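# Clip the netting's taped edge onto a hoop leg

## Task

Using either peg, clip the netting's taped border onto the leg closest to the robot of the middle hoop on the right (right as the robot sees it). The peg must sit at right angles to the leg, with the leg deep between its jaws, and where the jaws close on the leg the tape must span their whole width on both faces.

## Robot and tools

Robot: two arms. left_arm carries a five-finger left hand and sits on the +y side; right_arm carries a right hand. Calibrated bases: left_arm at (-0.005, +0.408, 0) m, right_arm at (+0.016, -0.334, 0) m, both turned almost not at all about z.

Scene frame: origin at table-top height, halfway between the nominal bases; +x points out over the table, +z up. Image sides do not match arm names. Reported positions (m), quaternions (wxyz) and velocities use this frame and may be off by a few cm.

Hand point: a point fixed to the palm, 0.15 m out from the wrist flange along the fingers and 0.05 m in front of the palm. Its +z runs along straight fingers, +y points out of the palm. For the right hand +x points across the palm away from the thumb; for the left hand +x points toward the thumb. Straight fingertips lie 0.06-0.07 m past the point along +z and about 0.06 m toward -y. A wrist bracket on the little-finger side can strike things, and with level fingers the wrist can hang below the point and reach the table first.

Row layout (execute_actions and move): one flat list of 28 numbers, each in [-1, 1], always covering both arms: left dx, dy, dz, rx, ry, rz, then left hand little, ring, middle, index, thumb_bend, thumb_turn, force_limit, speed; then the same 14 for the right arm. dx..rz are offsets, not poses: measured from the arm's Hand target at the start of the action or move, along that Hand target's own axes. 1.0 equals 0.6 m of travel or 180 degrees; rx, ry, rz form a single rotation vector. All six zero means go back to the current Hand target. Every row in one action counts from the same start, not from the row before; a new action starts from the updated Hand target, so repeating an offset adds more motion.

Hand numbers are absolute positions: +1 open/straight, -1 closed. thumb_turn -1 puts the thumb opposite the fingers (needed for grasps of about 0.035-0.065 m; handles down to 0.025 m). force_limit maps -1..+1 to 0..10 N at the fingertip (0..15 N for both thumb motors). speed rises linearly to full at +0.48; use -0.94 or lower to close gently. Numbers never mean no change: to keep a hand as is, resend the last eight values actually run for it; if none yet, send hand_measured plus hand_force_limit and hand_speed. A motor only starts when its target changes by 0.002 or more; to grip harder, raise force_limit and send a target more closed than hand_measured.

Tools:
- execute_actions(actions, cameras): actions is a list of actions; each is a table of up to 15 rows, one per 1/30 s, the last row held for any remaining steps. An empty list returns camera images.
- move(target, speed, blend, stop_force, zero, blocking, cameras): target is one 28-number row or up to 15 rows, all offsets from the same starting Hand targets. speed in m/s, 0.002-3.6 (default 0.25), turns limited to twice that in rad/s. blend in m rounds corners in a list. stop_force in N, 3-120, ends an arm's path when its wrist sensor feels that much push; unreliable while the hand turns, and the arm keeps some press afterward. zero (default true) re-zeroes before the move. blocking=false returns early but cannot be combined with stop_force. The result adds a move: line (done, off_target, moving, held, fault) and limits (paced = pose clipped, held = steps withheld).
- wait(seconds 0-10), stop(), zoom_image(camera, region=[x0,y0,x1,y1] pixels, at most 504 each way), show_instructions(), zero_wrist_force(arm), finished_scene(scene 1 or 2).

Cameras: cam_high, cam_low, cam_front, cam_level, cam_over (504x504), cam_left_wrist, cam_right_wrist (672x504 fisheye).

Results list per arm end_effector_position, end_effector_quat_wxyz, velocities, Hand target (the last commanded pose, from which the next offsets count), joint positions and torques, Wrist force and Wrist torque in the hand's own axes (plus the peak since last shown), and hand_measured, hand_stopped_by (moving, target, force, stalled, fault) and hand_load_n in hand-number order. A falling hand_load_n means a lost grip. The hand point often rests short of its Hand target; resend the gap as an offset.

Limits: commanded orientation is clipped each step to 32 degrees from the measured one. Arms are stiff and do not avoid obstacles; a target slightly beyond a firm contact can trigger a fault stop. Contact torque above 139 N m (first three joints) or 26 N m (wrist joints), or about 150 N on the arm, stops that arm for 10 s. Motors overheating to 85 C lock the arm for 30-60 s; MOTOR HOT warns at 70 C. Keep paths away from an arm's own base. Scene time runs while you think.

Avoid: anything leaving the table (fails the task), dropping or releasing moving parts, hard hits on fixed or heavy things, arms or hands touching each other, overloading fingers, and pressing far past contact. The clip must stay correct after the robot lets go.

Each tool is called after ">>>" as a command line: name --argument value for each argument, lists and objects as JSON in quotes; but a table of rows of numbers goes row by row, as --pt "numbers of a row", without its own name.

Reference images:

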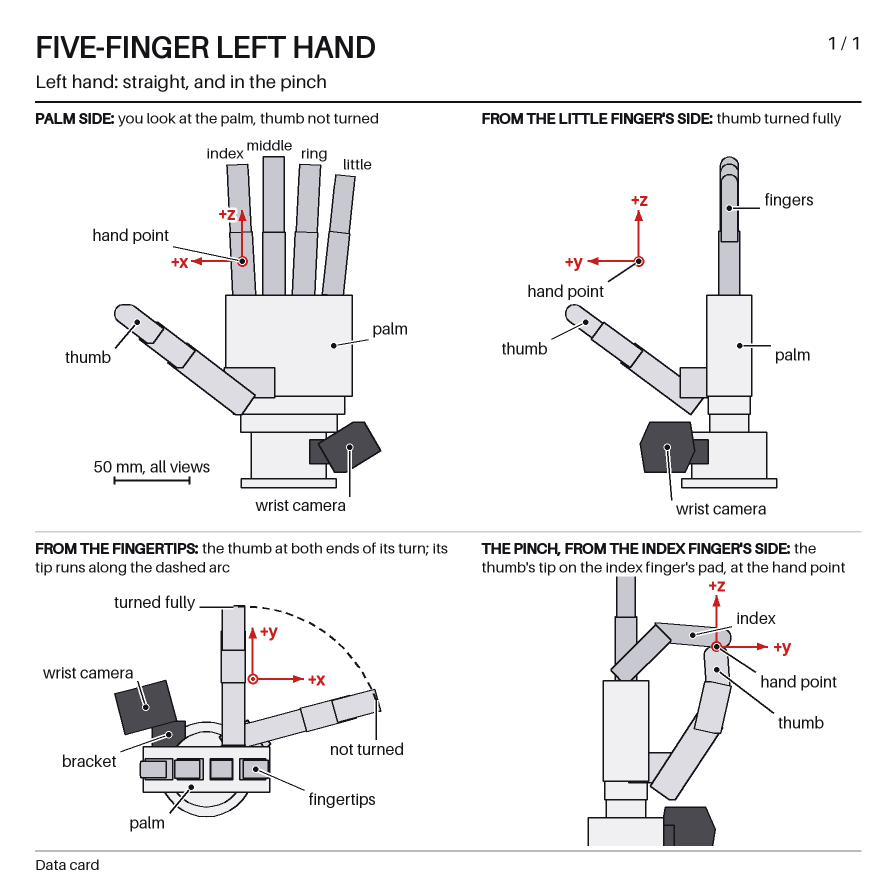

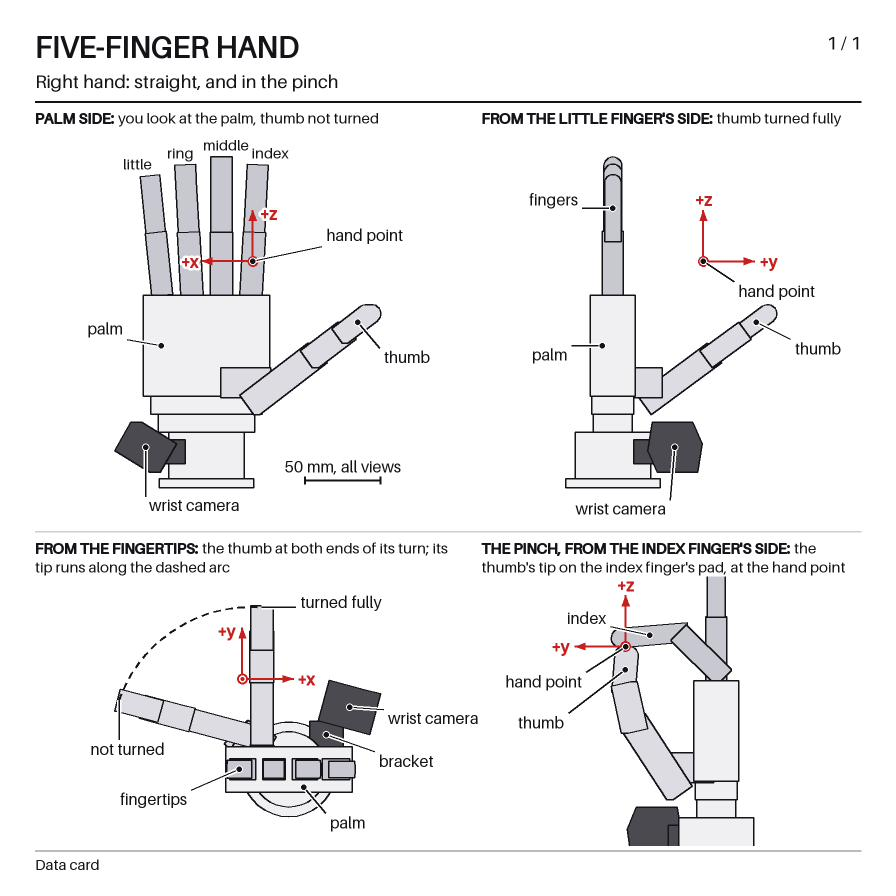

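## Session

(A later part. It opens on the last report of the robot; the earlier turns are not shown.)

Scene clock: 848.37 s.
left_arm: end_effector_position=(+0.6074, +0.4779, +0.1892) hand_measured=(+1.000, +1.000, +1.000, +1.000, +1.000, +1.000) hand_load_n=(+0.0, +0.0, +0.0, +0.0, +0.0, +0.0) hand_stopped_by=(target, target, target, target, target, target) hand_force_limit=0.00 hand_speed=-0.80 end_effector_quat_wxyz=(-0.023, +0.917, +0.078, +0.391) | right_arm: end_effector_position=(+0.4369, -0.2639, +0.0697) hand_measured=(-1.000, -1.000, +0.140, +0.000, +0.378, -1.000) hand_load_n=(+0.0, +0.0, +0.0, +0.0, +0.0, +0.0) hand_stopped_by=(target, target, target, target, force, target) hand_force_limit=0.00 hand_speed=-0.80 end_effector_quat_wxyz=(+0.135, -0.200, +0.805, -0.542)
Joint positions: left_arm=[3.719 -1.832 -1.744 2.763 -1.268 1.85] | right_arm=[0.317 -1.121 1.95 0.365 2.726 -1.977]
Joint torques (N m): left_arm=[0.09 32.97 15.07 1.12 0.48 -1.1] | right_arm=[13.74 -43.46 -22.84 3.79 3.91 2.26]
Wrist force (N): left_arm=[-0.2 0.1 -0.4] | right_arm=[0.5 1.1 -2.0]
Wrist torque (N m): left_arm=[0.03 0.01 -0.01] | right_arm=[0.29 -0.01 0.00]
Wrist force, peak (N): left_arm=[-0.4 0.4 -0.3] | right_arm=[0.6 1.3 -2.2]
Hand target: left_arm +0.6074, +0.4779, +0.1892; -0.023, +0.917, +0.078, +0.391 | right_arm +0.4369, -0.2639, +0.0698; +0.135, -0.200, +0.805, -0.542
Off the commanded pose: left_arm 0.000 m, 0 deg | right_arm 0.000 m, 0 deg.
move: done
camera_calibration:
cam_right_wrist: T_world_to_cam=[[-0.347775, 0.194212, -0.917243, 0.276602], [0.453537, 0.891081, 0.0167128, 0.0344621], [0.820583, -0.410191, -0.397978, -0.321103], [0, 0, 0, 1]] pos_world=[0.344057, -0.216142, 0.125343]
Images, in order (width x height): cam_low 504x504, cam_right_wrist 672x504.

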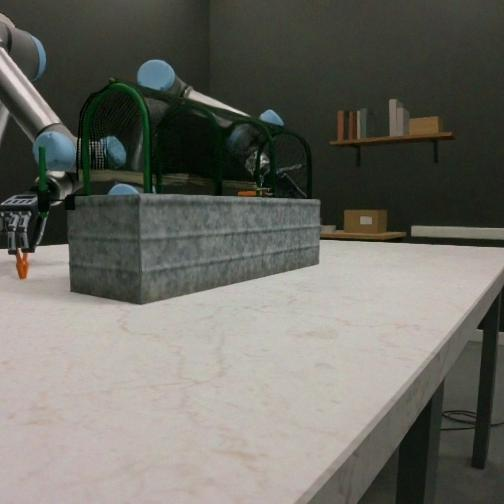

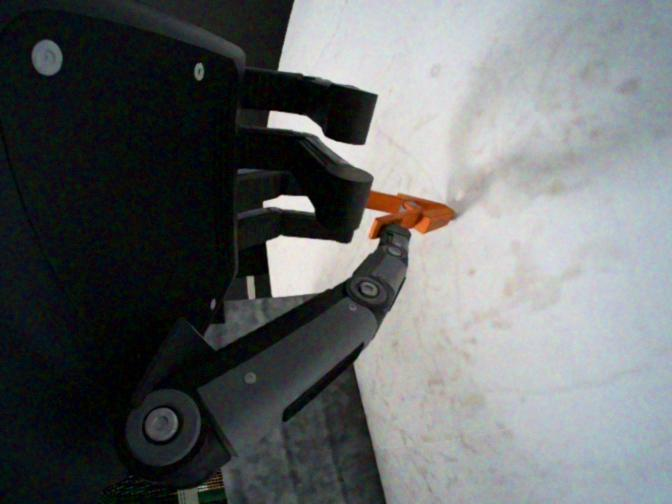

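>>> move --pt "0 0 0 0 0 0 1 1 1 1 1 1 0 -0.8 0 -0.0093 0.0052 0 0 0 -1 -1 0.14 0 0.38 -1 0 -0.8" --pt "0 0 0 0 0 0 1 1 1 1 1 1 0 -0.8 0 -0.0093 0.0052 0 0 0 -1 -1 -0.2 0 0.38 -1 -0.8 -0.9" --pt "0 0 0 0 0 0 1 1 1 1 1 1 0 -0.8 0 -0.0093 0.0052 0 0 0 -1 -1 -0.2 0 0.2 -1 -0.8 -0.9" --speed 0.03 --cameras '["cam_right_wrist","cam_low"]'

>>> zoom_image --camera "cam_right_wrist" --region '[300, 120, 500, 320]'

>>> zoom_image --camera "cam_low" --region '[0, 210, 60, 290]'

Scene clock: 861.37 s.
left_arm: end_effector_position=(+0.6074, +0.4779, +0.1892) hand_measured=(+1.000, +1.000, +1.000, +1.000, +1.000, +1.000) hand_load_n=(+0.0, +0.0, +0.0, +0.0, +0.0, +0.0) hand_stopped_by=(target, target, target, target, target, target) hand_force_limit=0.00 hand_speed=-0.80 end_effector_quat_wxyz=(-0.023, +0.917, +0.078, +0.391) | right_arm: end_effector_position=(+0.4392, -0.2683, +0.0738) hand_measured=(-1.000, -1.000, +0.122, +0.000, +0.378, -1.000) hand_load_n=(+0.0, +0.0, +2.0, +0.0, +2.5, +0.5) hand_stopped_by=(target, target, force, target, force, target) hand_force_limit=-0.80 hand_speed=-0.90 end_effector_quat_wxyz=(+0.135, -0.200, +0.805, -0.542)
Joint positions: left_arm=[3.719 -1.832 -1.744 2.763 -1.268 1.85] | right_arm=[0.304 -1.137 1.952 0.351 2.721 -2.008]
Joint torques (N m): left_arm=[0.13 33.49 15.2 1.24 0.26 -1.15] | right_arm=[-12.22 -42.14 0.21 0.42 -0.69 -2.63]
Wrist force (N): left_arm=[-0.2 0.2 -0.1] | right_arm=[0.6 1.1 -2.0]
Wrist torque (N m): left_arm=[0.03 0.02 -0.02] | right_arm=[0.30 -0.03 0.10]
Wrist force, peak (N): left_arm=[0.2 0.6 -0.2] | right_arm=[0.3 1.3 -2.2]
Hand target: left_arm +0.6074, +0.4779, +0.1892; -0.023, +0.917, +0.078, +0.391 | right_arm +0.4392, -0.2683, +0.0738; +0.135, -0.200, +0.805, -0.542
Off the commanded pose: left_arm 0.000 m, 0 deg | right_arm 0.000 m, 0 deg.
move: done
camera_calibration:
cam_right_wrist: T_world_to_cam=[[-0.347775, 0.194212, -0.917243, 0.282051], [0.453537, 0.891081, 0.0167128, 0.0372259], [0.820583, -0.410191, -0.397978, -0.323246], [0, 0, 0, 1]] pos_world=[0.346457, -0.220542, 0.129443]
Images, in order (width x height): cam_low 504x504, cam_right_wrist 672x504.

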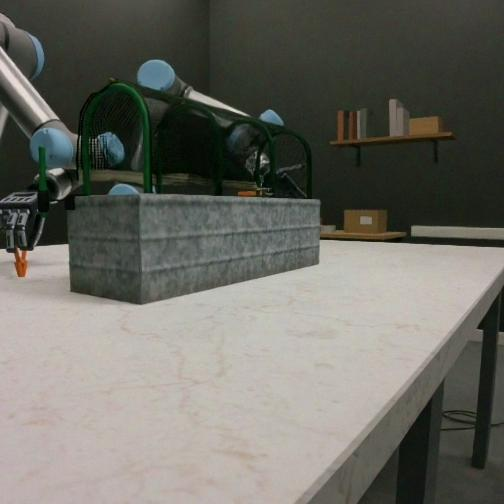

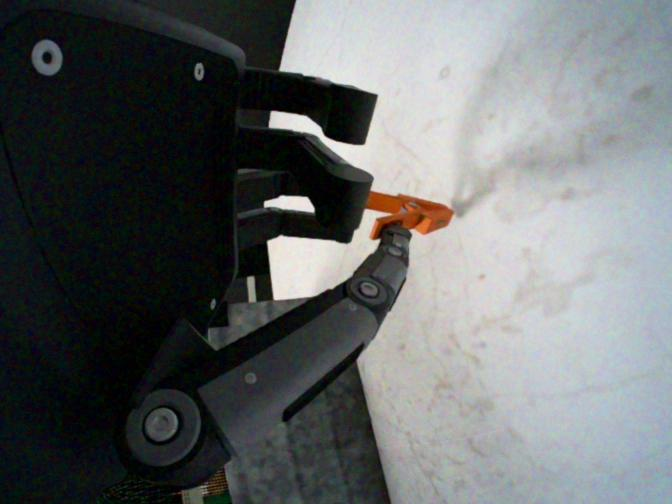

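Scaled by 2.520 from the camera's 672x504 image, which has a finer 960x720 frame.

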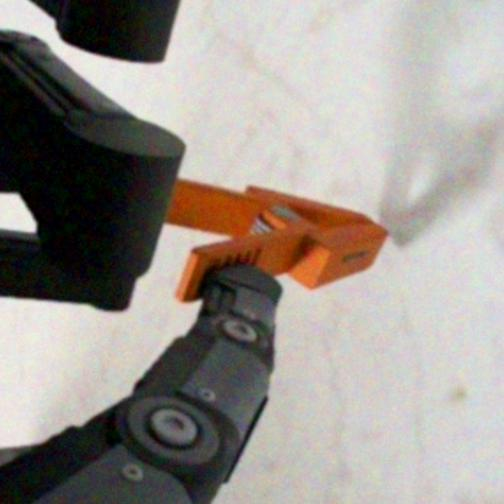

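Scaled by 6.300.

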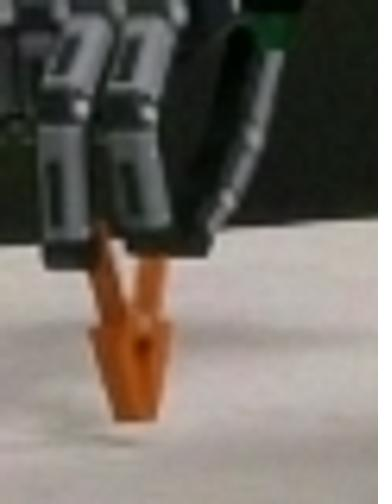

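>>> move --target '[0,0,0,0,0,0,1,1,1,1,1,1,0,-0.8,0,0.0139,0.0056,0,0,0,-1,-1,-0.2,0,0.2,-1,-0.8,-0.9]' --speed 0.01 --stop_force 3 --cameras '[]'

>>> move --pt "0 0 0 0 0 0 1 1 1 1 1 1 0 -0.8 0 0 0 0 0 0 -1 -1 0.22 0 0.2 -1 -0.8 -0.8" --pt "0 0 0 0 0 0 1 1 1 1 1 1 0 -0.8 0 0.0025 -0.0062 0 0 0 -1 -1 0.22 0 0.378 -1 -0.8 -0.8" --pt "0 0 0 0 0 0 1 1 1 1 1 1 0 -0.8 0 -0.0129 -0.0125 0 0 0 -1 -1 0.22 0 0.378 -1 -0.8 -0.8" --speed 0.03 --cameras '["cam_right_wrist","cam_low"]'

>>> zoom_image --camera "cam_right_wrist" --region '[300, 120, 500, 320]'

>>> zoom_image --camera "cam_low" --region '[0, 210, 60, 290]'

Scene clock: 870.87 s.
left_arm: end_effector_position=(+0.6074, +0.4779, +0.1892) hand_measured=(+1.000, +1.000, +1.000, +1.000, +1.000, +1.000) hand_load_n=(+0.0, +0.0, +0.0, +0.0, +0.0, +0.0) hand_stopped_by=(target, target, target, target, target, target) hand_force_limit=0.00 hand_speed=-0.80 end_effector_quat_wxyz=(-0.023, +0.917, +0.078, +0.391) | right_arm: end_effector_position=(+0.4392, -0.2683, +0.0648) hand_measured=(-1.000, -1.000, +0.122, +0.000, +0.378, -1.000) hand_load_n=(+0.0, +0.0, +0.5, +0.0, +0.5, +0.0) hand_stopped_by=(target, target, force, target, force, target) hand_force_limit=-0.80 hand_speed=-0.90 end_effector_quat_wxyz=(+0.135, -0.200, +0.805, -0.542)
Joint positions: left_arm=[3.719 -1.832 -1.744 2.763 -1.268 1.85] | right_arm=[0.304 -1.12 1.958 0.329 2.721 -2.008]
Joint torques (N m): left_arm=[0.19 32.4 15.56 1.28 0.46 -1.04] | right_arm=[8.55 -22.32 0.25 0.4 1.39 -2]
Wrist force (N): left_arm=[0.1 0.0 -0.3] | right_arm=[0.4 0.2 -2.1]
Wrist torque (N m): left_arm=[0.01 -0.02 0.00] | right_arm=[0.25 0.01 0.06]
Wrist force, peak (N): left_arm=[0.1 0.5 -0.3] | right_arm=[0.5 -1.0 -2.5]
Hand target: left_arm +0.6074, +0.4779, +0.1892; -0.023, +0.917, +0.078, +0.391 | right_arm +0.4392, -0.2682, +0.0648; +0.135, -0.200, +0.805, -0.542
Off the commanded pose: left_arm 0.000 m, 0 deg | right_arm 0.000 m, 0 deg.
move: done
No camera images: "cameras" was empty.

Scene clock: 873.60 s.
left_arm: end_effector_position=(+0.6074, +0.4779, +0.1892) hand_measured=(+1.000, +1.000, +1.000, +1.000, +1.000, +1.000) hand_load_n=(+0.0, +0.0, +0.0, +0.0, +0.0, +0.0) hand_stopped_by=(target, target, target, target, target, target) hand_force_limit=0.00 hand_speed=-0.80 end_effector_quat_wxyz=(-0.023, +0.917, +0.078, +0.391) | right_arm: end_effector_position=(+0.4373, -0.2647, +0.0747) hand_measured=(-1.000, -1.000, +0.220, +0.000, +0.378, -1.000) hand_load_n=(+0.0, +0.0, +0.0, +0.0, +0.5, +0.0) hand_stopped_by=(target, target, target, target, target, target) hand_force_limit=-0.80 hand_speed=-0.80 end_effector_quat_wxyz=(+0.135, -0.200, +0.805, -0.542)
Joint positions: left_arm=[3.719 -1.832 -1.744 2.763 -1.268 1.85] | right_arm=[0.315 -1.132 1.948 0.373 2.725 -1.983]
Joint torques (N m): left_arm=[0.27 32.73 15.07 1.43 0.46 -1.09] | right_arm=[13.44 -41.83 -23.02 3.81 3.87 2.1]
Wrist force (N): left_arm=[-0.1 -0.1 0.0] | right_arm=[0.5 0.9 -1.7]
Wrist torque (N m): left_arm=[-0.03 0.02 0.00] | right_arm=[0.25 -0.01 -0.01]
Wrist force, peak (N): left_arm=[-0.1 0.4 -0.3] | right_arm=[0.3 1.1 -2.2]
Hand target: left_arm +0.6074, +0.4779, +0.1892; -0.023, +0.917, +0.078, +0.391 | right_arm +0.4373, -0.2647, +0.0748; +0.135, -0.200, +0.805, -0.542
Off the commanded pose: left_arm 0.000 m, 0 deg | right_arm 0.000 m, 0 deg.
move: done
camera_calibration:
cam_right_wrist: T_world_to_cam=[[-0.347846, 0.194145, -0.91723, 0.281525], [0.453542, 0.89108, 0.0166108, 0.0348758], [0.82055, -0.410224, -0.398011, -0.319843], [0, 0, 0, 1]] pos_world=[0.344557, -0.216941, 0.130343]
Images, in order (width x height): cam_low 504x504, cam_right_wrist 672x504.

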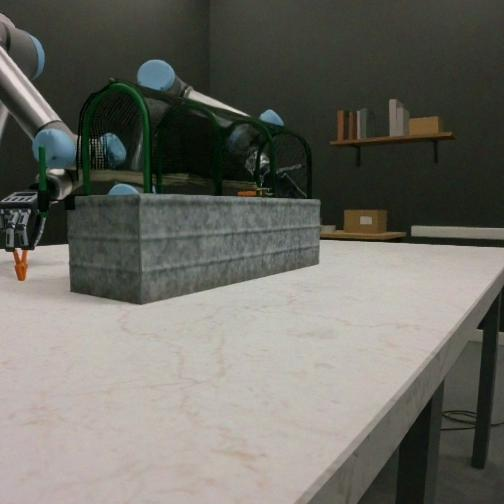

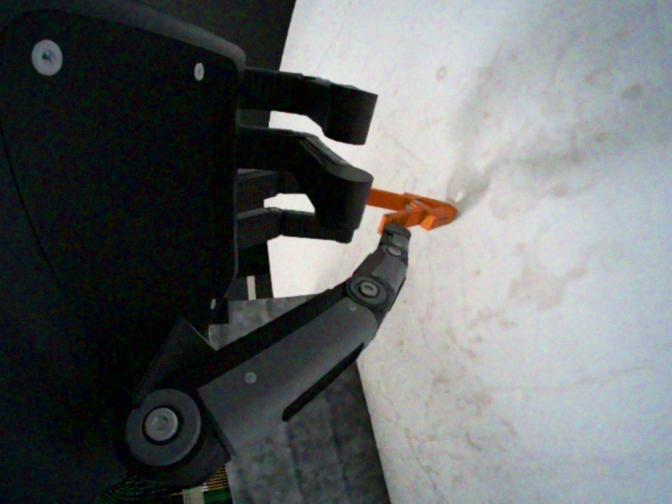

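Scaled by 2.520 from the camera's 672x504 image, which has a finer 960x720 frame.

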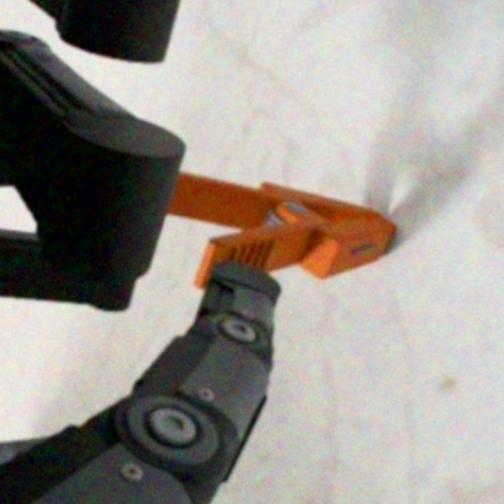

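Scaled by 6.300.

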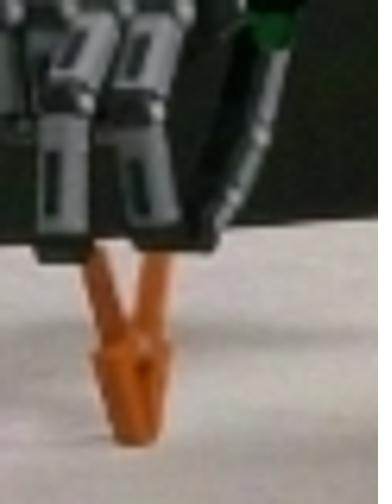

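>>> move --target '[0,0,0,0,0,0,1,1,1,1,1,1,0,-0.8,0,-0.0039,-0.0016,-0.0444,0,0,-1,-1,0.22,0,0.378,-1,-0.8,-0.8]' --speed 0.05 --cameras '["cam_right_wrist","cam_low"]'

>>> zoom_image --camera "cam_right_wrist" --region '[300, 120, 500, 320]'

>>> zoom_image --camera "cam_low" --region '[0, 210, 60, 290]'

Scene clock: 894.37 s.
left_arm: end_effector_position=(+0.6074, +0.4779, +0.1892) hand_measured=(+1.000, +1.000, +1.000, +1.000, +1.000, +1.000) hand_load_n=(+0.0, +0.0, +0.0, +0.0, +0.0, +0.0) hand_stopped_by=(target, target, target, target, target, target) hand_force_limit=0.00 hand_speed=-0.80 end_effector_quat_wxyz=(-0.023, +0.917, +0.078, +0.391) | right_arm: end_effector_position=(+0.4373, -0.2647, +0.0774) hand_measured=(-1.000, -1.000, +0.220, +0.000, +0.378, -1.000) hand_load_n=(+0.0, +0.0, +0.0, +0.0, +0.0, +0.0) hand_stopped_by=(target, target, target, target, target, target) hand_force_limit=-0.80 hand_speed=-0.80 end_effector_quat_wxyz=(+0.121, -0.209, +0.841, -0.485)
Joint positions: left_arm=[3.719 -1.832 -1.744 2.763 -1.268 1.85] | right_arm=[0.252 -1.19 1.937 0.453 2.575 -2.001]
Joint torques (N m): left_arm=[-0.16 32.47 15.37 1.47 0.42 -1.18] | right_arm=[-13.16 -40.01 -24.8 3.51 -0.99 -2.62]
Wrist force (N): left_arm=[0.0 0.1 -0.1] | right_arm=[0.3 1.1 -1.9]
Wrist torque (N m): left_arm=[0.03 0.00 -0.01] | right_arm=[0.32 0.02 0.09]
Wrist force, peak (N): left_arm=[0.0 0.5 -0.3] | right_arm=[0.5 1.1 -2.3]
Hand target: left_arm +0.6074, +0.4779, +0.1892; -0.023, +0.917, +0.078, +0.391 | right_arm +0.4373, -0.2647, +0.0774; +0.121, -0.209, +0.841, -0.485
Off the commanded pose: left_arm 0.000 m, 0 deg | right_arm 0.000 m, 0 deg.
move: done
camera_calibration:
cam_right_wrist: T_world_to_cam=[[-0.405909, 0.303701, -0.861977, 0.333986], [0.45706, 0.884207, 0.0963015, 0.0253569], [0.791413, -0.354885, -0.497717, -0.283648], [0, 0, 0, 1]] pos_world=[0.348461, -0.224515, 0.14427]
Images, in order (width x height): cam_low 504x504, cam_right_wrist 672x504.

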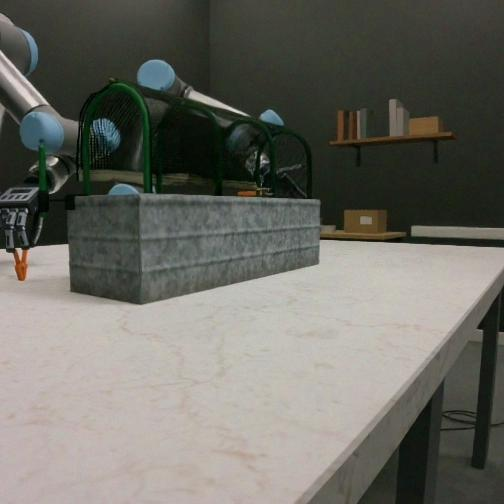

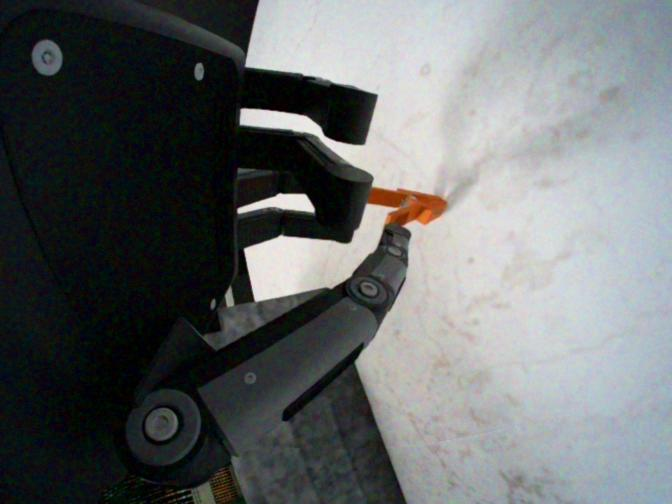

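Scaled by 2.520 from the camera's 672x504 image, which has a finer 960x720 frame.

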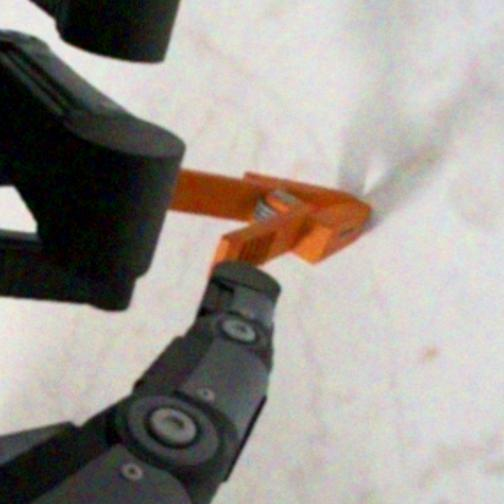

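Scaled by 6.300.

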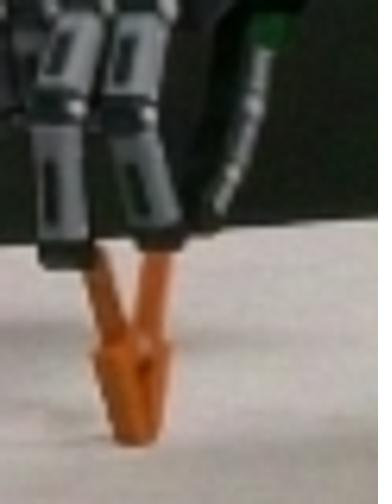

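>>> move --pt "0 0 0 0 0 0 1 1 1 1 1 1 0 -0.8 0 0 0 0 0 0 -1 -1 -0.2 0 0.378 -1 -0.8 -0.9" --pt "0 0 0 0 0 0 1 1 1 1 1 1 0 -0.8 0 0 0 0 0 0 -1 -1 -0.2 0 0.1 -1 -0.6 -0.9" --speed 0.05 --cameras '["cam_right_wrist","cam_low"]'

>>> zoom_image --camera "cam_right_wrist" --region '[300, 120, 500, 320]'

>>> zoom_image --camera "cam_low" --region '[0, 210, 60, 290]'

Scene clock: 902.63 s.
left_arm: end_effector_position=(+0.6074, +0.4779, +0.1892) hand_measured=(+1.000, +1.000, +1.000, +1.000, +1.000, +1.000) hand_load_n=(+0.0, +0.0, +0.0, +0.0, +0.0, +0.0) hand_stopped_by=(target, target, target, target, target, target) hand_force_limit=0.00 hand_speed=-0.80 end_effector_quat_wxyz=(-0.023, +0.917, +0.078, +0.391) | right_arm: end_effector_position=(+0.4373, -0.2647, +0.0774) hand_measured=(-1.000, -1.000, -0.200, +0.000, +0.100, -1.000) hand_load_n=(+0.0, +0.0, +0.0, +0.0, +0.0, +0.0) hand_stopped_by=(target, target, target, target, target, target) hand_force_limit=-0.60 hand_speed=-0.90 end_effector_quat_wxyz=(+0.121, -0.209, +0.841, -0.485)
Joint positions: left_arm=[3.719 -1.832 -1.744 2.763 -1.268 1.85] | right_arm=[0.252 -1.19 1.937 0.454 2.575 -2.001]
Joint torques (N m): left_arm=[-0.8 33.58 16.14 1.53 0.41 -1] | right_arm=[-11.43 -40.32 -23.26 3.53 -0.38 -2.4]
Wrist force (N): left_arm=[0.2 0.3 -0.3] | right_arm=[0.2 1.1 -2.0]
Wrist torque (N m): left_arm=[0.06 -0.03 0.00] | right_arm=[0.32 0.03 0.08]
Wrist force, peak (N): left_arm=[0.2 0.0 -0.5] | right_arm=[0.5 1.2 -2.3]
Hand target: left_arm +0.6074, +0.4779, +0.1892; -0.023, +0.917, +0.078, +0.391 | right_arm +0.4373, -0.2647, +0.0774; +0.121, -0.209, +0.841, -0.485
Off the commanded pose: left_arm 0.000 m, 0 deg | right_arm 0.000 m, 0 deg.
move: done
camera_calibration:
cam_right_wrist: T_world_to_cam=[[-0.406048, 0.303949, -0.861824, 0.334196], [0.457042, 0.884195, 0.0965044, 0.0252768], [0.791352, -0.354704, -0.497943, -0.283584], [0, 0, 0, 1]] pos_world=[0.348562, -0.224516, 0.14437]
Images, in order (width x height): cam_low 504x504, cam_right_wrist 672x504.

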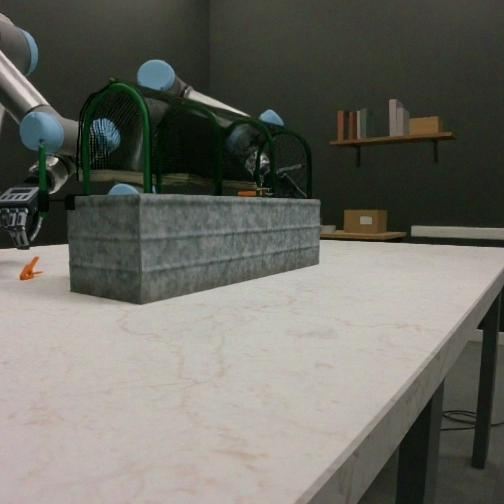

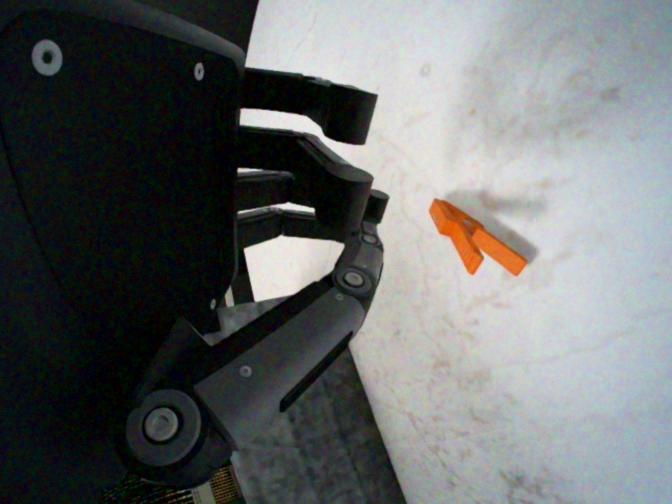

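Scaled by 2.520 from the camera's 672x504 image, which has a finer 960x720 frame.

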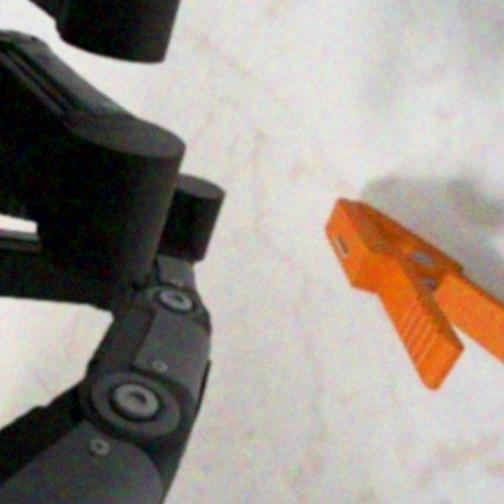

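Scaled by 6.300.

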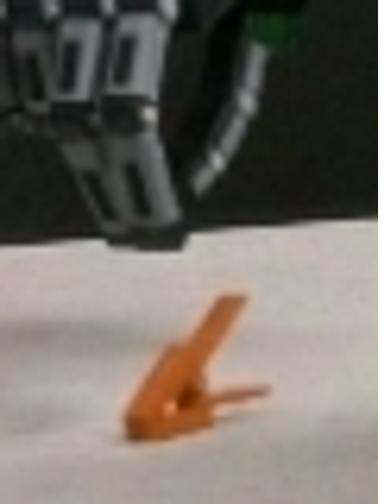

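>>> move --pt "0 0 0 0 0 0 1 1 1 1 1 1 0 -0.8 -0.0643 0.0318 -0.055 0 0 0 -1 -1 -0.2 0 0.1 -1 -0.6 -0.9" --pt "0 0 0 0 0 0 1 1 1 1 1 1 0 -0.8 -0.0643 0.0917 -0.0203 0 0 0 -1 -1 -0.2 0 0.1 -1 -0.6 -0.9" --pt "0 0 0 0 0 0 1 1 1 1 1 1 0 -0.8 0.0183 0.0957 -0.0273 0 0 0 -1 -1 -0.2 0 0.1 -1 -0.6 -0.9" --speed '[0.1,0.08,0.05]' --cameras '["cam_right_wrist","cam_low","cam_high"]'

>>> zoom_image --camera "cam_low" --region '[0, 210, 80, 290]'

Scene clock: 958.30 s.
left_arm: end_effector_position=(+0.6074, +0.4779, +0.1892) hand_measured=(+1.000, +1.000, +1.000, +1.000, +1.000, +1.000) hand_load_n=(+0.0, +0.0, +0.0, +0.0, +0.0, +0.0) hand_stopped_by=(target, target, target, target, target, target) hand_force_limit=0.00 hand_speed=-0.80 end_effector_quat_wxyz=(-0.023, +0.917, +0.078, +0.391) | right_arm: end_effector_position=(+0.4076, -0.2318, +0.0358) hand_measured=(-1.000, -1.000, -0.200, +0.000, +0.100, -1.000) hand_load_n=(+0.0, +0.0, +0.0, +0.0, +0.0, +0.0) hand_stopped_by=(target, target, target, target, target, target) hand_force_limit=-0.60 hand_speed=-0.90 end_effector_quat_wxyz=(+0.121, -0.209, +0.841, -0.485)
Joint positions: left_arm=[3.719 -1.832 -1.744 2.763 -1.268 1.85] | right_arm=[0.367 -1.077 1.968 0.491 2.607 -1.789]
Joint torques (N m): left_arm=[-0.2 33.21 15.25 1.59 0.35 -1.09] | right_arm=[-13.42 -42.89 1.84 0.81 -0.74 -2.58]
Wrist force (N): left_arm=[0.0 0.2 -0.1] | right_arm=[0.1 1.1 -1.8]
Wrist torque (N m): left_arm=[0.03 0.00 0.00] | right_arm=[0.30 0.04 0.07]
Wrist force, peak (N): left_arm=[0.2 0.5 -0.4] | right_arm=[0.1 1.1 -2.4]
Hand target: left_arm +0.6074, +0.4779, +0.1892; -0.023, +0.917, +0.078, +0.391 | right_arm +0.4076, -0.2319, +0.0358; +0.121, -0.209, +0.841, -0.485
Off the commanded pose: left_arm 0.000 m, 0 deg | right_arm 0.000 m, 0 deg.
move: done
camera_calibration:
cam_right_wrist: T_world_to_cam=[[-0.406024, 0.303938, -0.861839, 0.276306], [0.457111, 0.884163, 0.09646, 0.01384], [0.791324, -0.354791, -0.497925, -0.269171], [0, 0, 0, 1]] pos_world=[0.318862, -0.191716, 0.10277]
Images, in order (width x height): cam_high 504x504, cam_low 504x504, cam_right_wrist 672x504.

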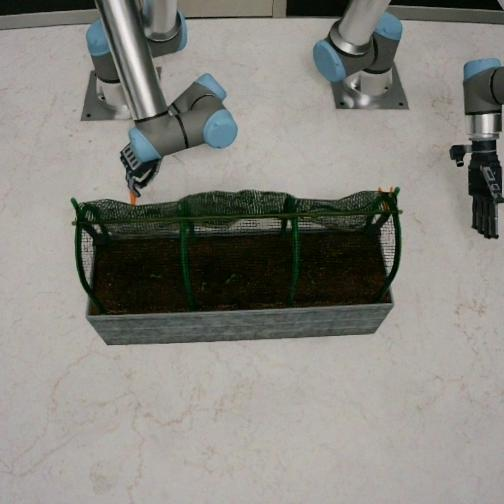

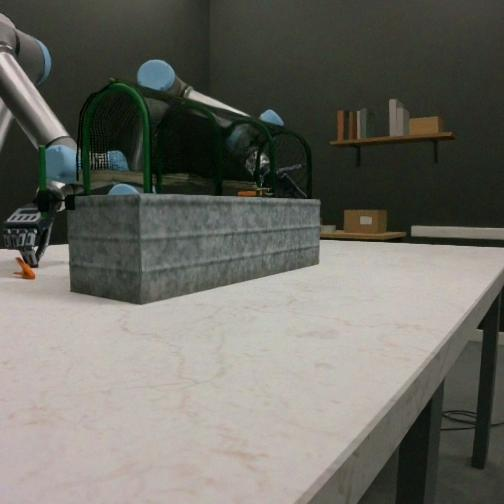

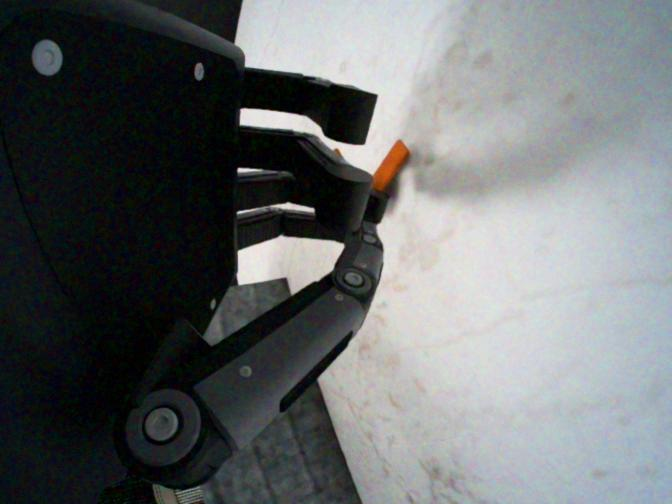

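Scaled by 6.300.

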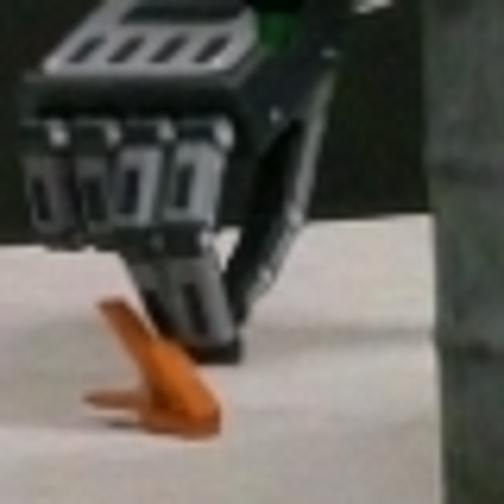

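>>> execute_actions --actions '[]'

Scene clock: 1004.83 s.
left_arm: end_effector_position=(+0.6074, +0.4779, +0.1892) hand_measured=(+1.000, +1.000, +1.000, +1.000, +1.000, +1.000) hand_load_n=(+0.0, +0.0, +0.0, +0.0, +0.0, +0.0) hand_stopped_by=(target, target, target, target, target, target) hand_force_limit=0.00 hand_speed=-0.80 end_effector_quat_wxyz=(-0.023, +0.917, +0.078, +0.391) | right_arm: end_effector_position=(+0.4076, -0.2319, +0.0358) hand_measured=(-1.000, -1.000, -0.200, +0.000, +0.100, -1.000) hand_load_n=(+0.0, +0.0, +0.0, +0.0, +0.5, +0.0) hand_stopped_by=(target, target, target, target, target, target) hand_force_limit=-0.60 hand_speed=-0.90 end_effector_quat_wxyz=(+0.121, -0.209, +0.841, -0.485)
Joint positions: left_arm=[3.719 -1.832 -1.744 2.763 -1.268 1.85] | right_arm=[0.367 -1.077 1.968 0.491 2.607 -1.789]
Joint velocities: within noise
Joint torques (N m): left_arm=[-0.01 33.18 14.52 1.47 0.37 -0.93] | right_arm=[-12.39 -42.96 1.25 0.55 -0.7 -2.46]
Wrist force (N): left_arm=[-0.1 0.1 0.0] | right_arm=[0.6 0.8 -2.0]
Wrist torque (N m): left_arm=[0.01 0.01 -0.02] | right_arm=[0.26 -0.02 0.08]
Wrist force, peak (N): left_arm=[-0.2 0.5 -0.3] | right_arm=[0.2 1.1 -2.2]
Hand target: left_arm +0.6074, +0.4779, +0.1892; -0.023, +0.917, +0.078, +0.391 | right_arm +0.4076, -0.2319, +0.0358; +0.121, -0.209, +0.841, -0.485
Off the commanded pose: left_arm 0.000 m, 0 deg | right_arm 0.000 m, 0 deg.
camera_calibration:
cam_right_wrist: T_world_to_cam=[[-0.406048, 0.303949, -0.861824, 0.276274], [0.457042, 0.884195, 0.0965044, 0.0139096], [0.791352, -0.354704, -0.497943, -0.269082], [0, 0, 0, 1]] pos_world=[0.318762, -0.191716, 0.10277]

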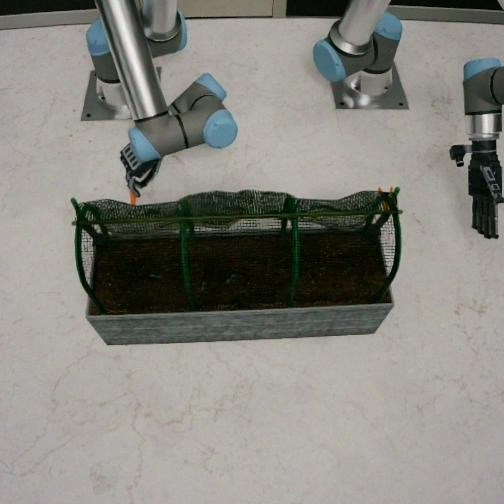

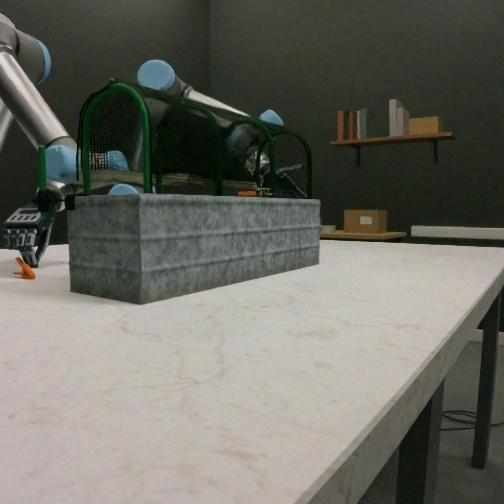

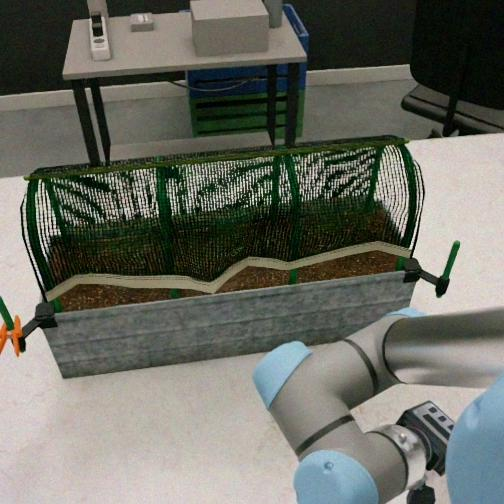

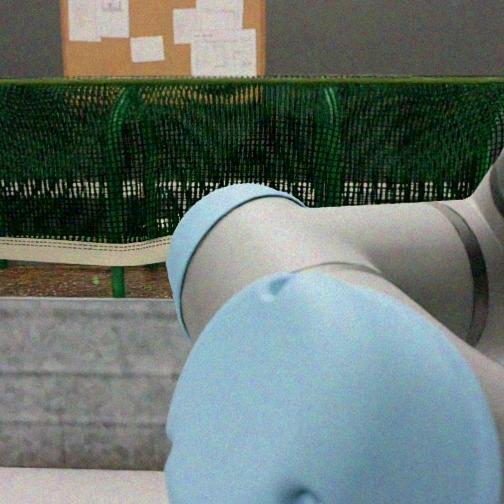

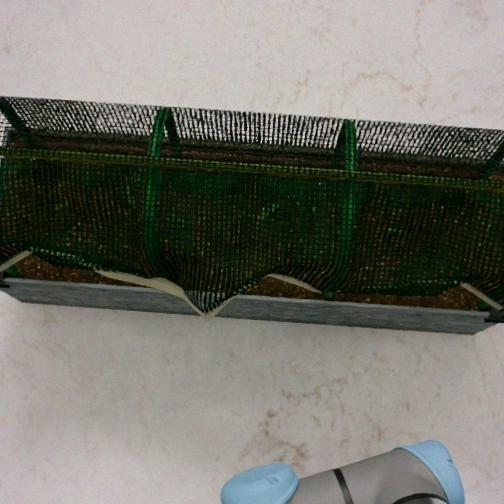

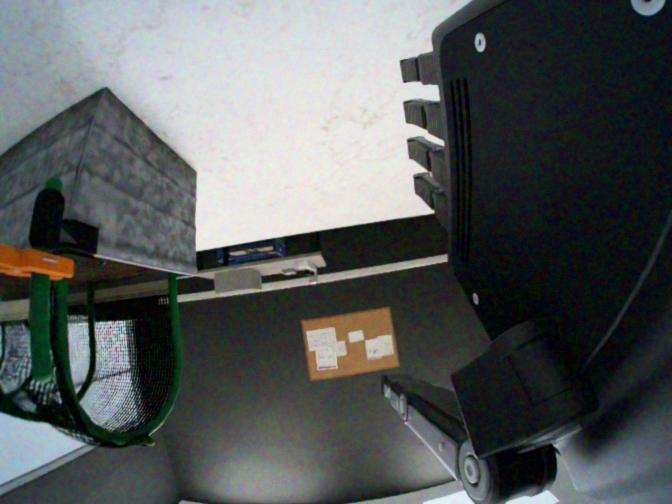

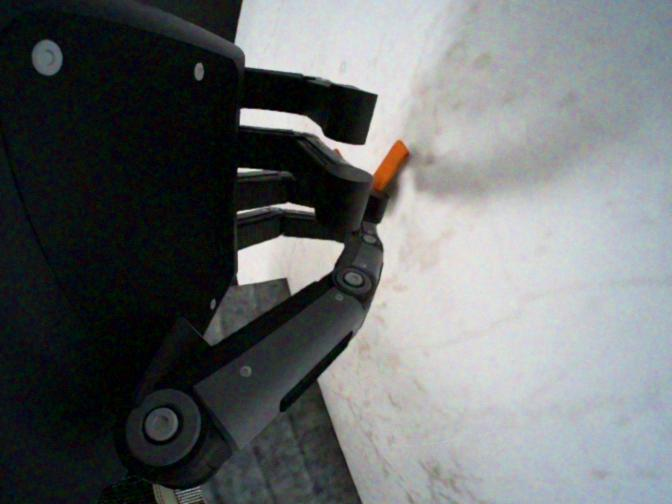

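>>> move --pt "-0.056 -0.0478 -0.3748 -0.1526 -0.174 -0.3833 -1 -1 0 0 1 -1 0 0 0 -0.361 -0.209 0 0 0 -1 -1 -0.2 0 0.1 -1 -0.6 -0.9" --pt "-0.0655 0.1432 -0.3427 -0.3051 -0.348 -0.7665 -1 -1 0 0 1 -1 0 0 0.295 -0.556 0.0817 0 0 0 -1 -1 -0.2 0 0.1 -1 -0.6 -0.9" --blend 0.05 --speed 0.3 --cameras '["cam_left_wrist","cam_front","cam_over","cam_high"]'

Scene clock: 1045.13 s.
left_arm: end_effector_position=(+0.4480, +0.3669, +0.3050) hand_measured=(-1.000, -1.000, +0.000, +0.000, +1.000, -1.000) hand_load_n=(+0.0, +0.0, +0.0, +0.0, +0.0, +0.5) hand_stopped_by=(target, target, target, target, target, target) hand_force_limit=0.00 hand_speed=0.00 end_effector_quat_wxyz=(+0.662, +0.242, +0.668, -0.240) | right_arm: end_effector_position=(+0.3489, -0.4999, +0.2999) hand_measured=(-1.000, -1.000, -0.200, +0.000, +0.100, -1.000) hand_load_n=(+0.0, +0.0, +0.0, +0.0, +0.0, +0.0) hand_stopped_by=(target, target, target, target, target, target) hand_force_limit=-0.60 hand_speed=-0.90 end_effector_quat_wxyz=(+0.121, -0.209, +0.841, -0.485)
Joint positions: left_arm=[4.074 -1.633 -2.593 1.261 -0.051 1.394] | right_arm=[-0.737 -1.974 1.952 0.575 1.877 -2.956]
Joint torques (N m): left_arm=[-6.44 20.77 -1.31 -3.55 2.79 2.03] | right_arm=[-12.46 -13.22 -7.74 1.47 -1.83 -2.6]
Wrist force (N): left_arm=[2.6 0.2 -2.7] | right_arm=[0.5 1.1 -1.8]
Wrist torque (N m): left_arm=[0.15 -0.41 -0.14] | right_arm=[0.29 0.00 0.09]
Wrist force, peak (N): left_arm=[3.0 0.3 -2.9] | right_arm=[0.4 1.3 -2.1]
Hand target: left_arm +0.4478, +0.3670, +0.3051; +0.664, +0.242, +0.665, -0.242 | right_arm +0.3489, -0.4999, +0.2999; +0.121, -0.209, +0.841, -0.485
Off the commanded pose: left_arm 0.000 m, 1 deg | right_arm 0.000 m, 0 deg.
move: done
camera_calibration:
cam_left_wrist: T_world_to_cam=[[-0.616735, -0.74487, -0.25457, 0.62675], [-0.276012, 0.507497, -0.81625, 0.180997], [0.737194, -0.433146, -0.518585, 0.104491], [0, 0, 0, 1]] pos_world=[0.359467, 0.420252, 0.361478]
Images, in order (width x height): cam_high 504x504, cam_front 504x504, cam_over 504x504, cam_left_wrist 672x504.

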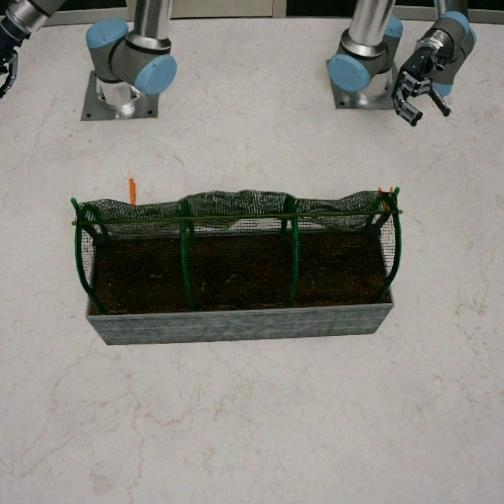

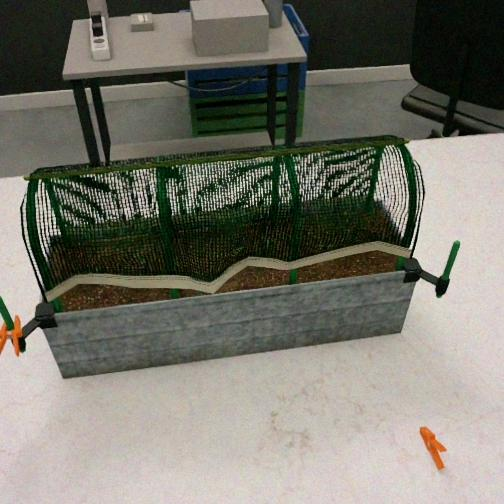

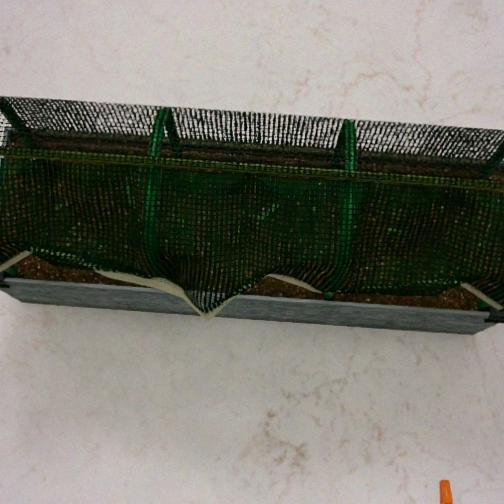

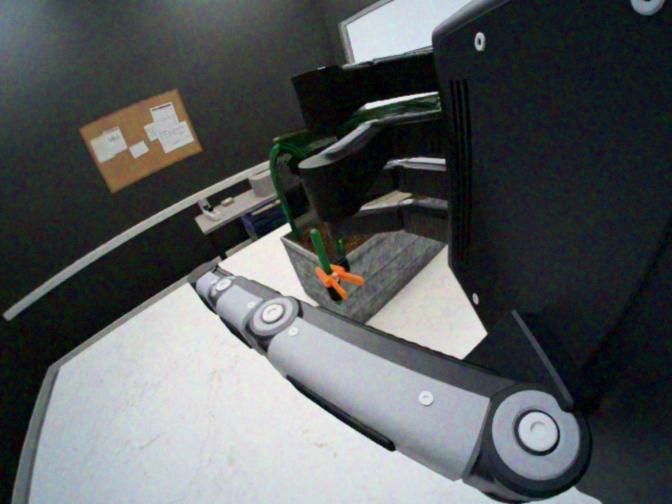

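>>> zoom_image --camera "cam_left_wrist" --region '[270, 190, 430, 330]'

>>> zoom_image --camera "cam_front" --region '[0, 270, 120, 390]'

Scaled by 3.150 from the camera's 672x504 image, which has a finer 960x720 frame.

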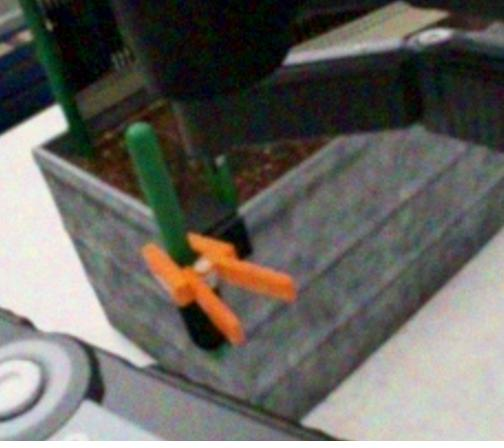

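Scaled by 4.200.

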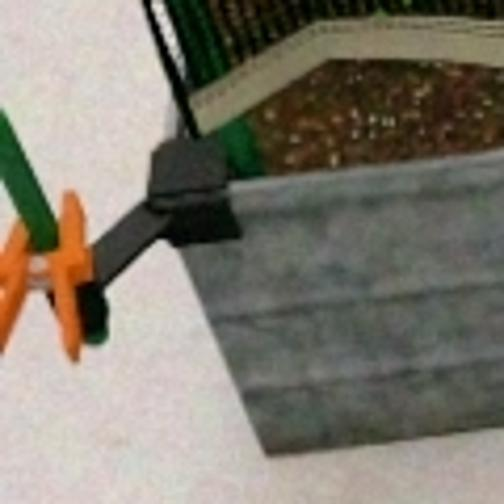

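>>> zoom_image --camera "cam_front" --region '[384, 220, 504, 340]'

>>> zoom_image --camera "cam_high" --region '[340, 160, 430, 250]'

>>> zoom_image --camera "cam_high" --region '[50, 160, 140, 250]'

Scaled by 4.200.

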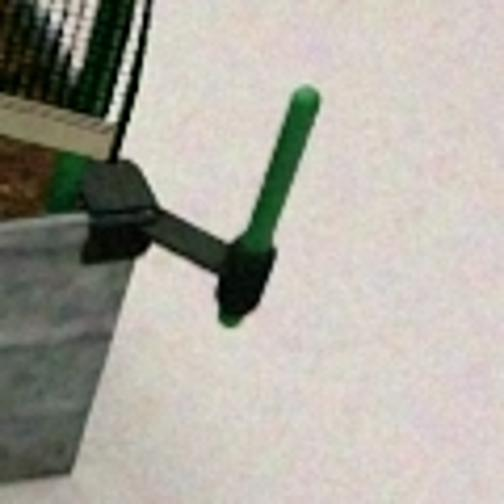

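Scaled by 5.600.

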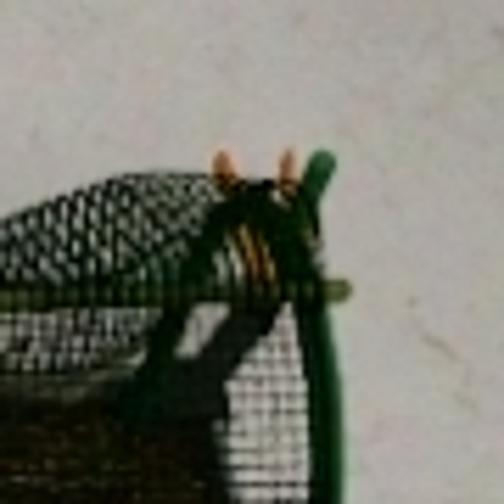

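Scaled by 5.600.

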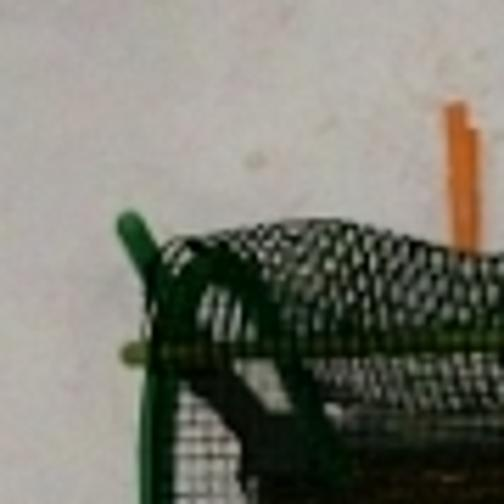

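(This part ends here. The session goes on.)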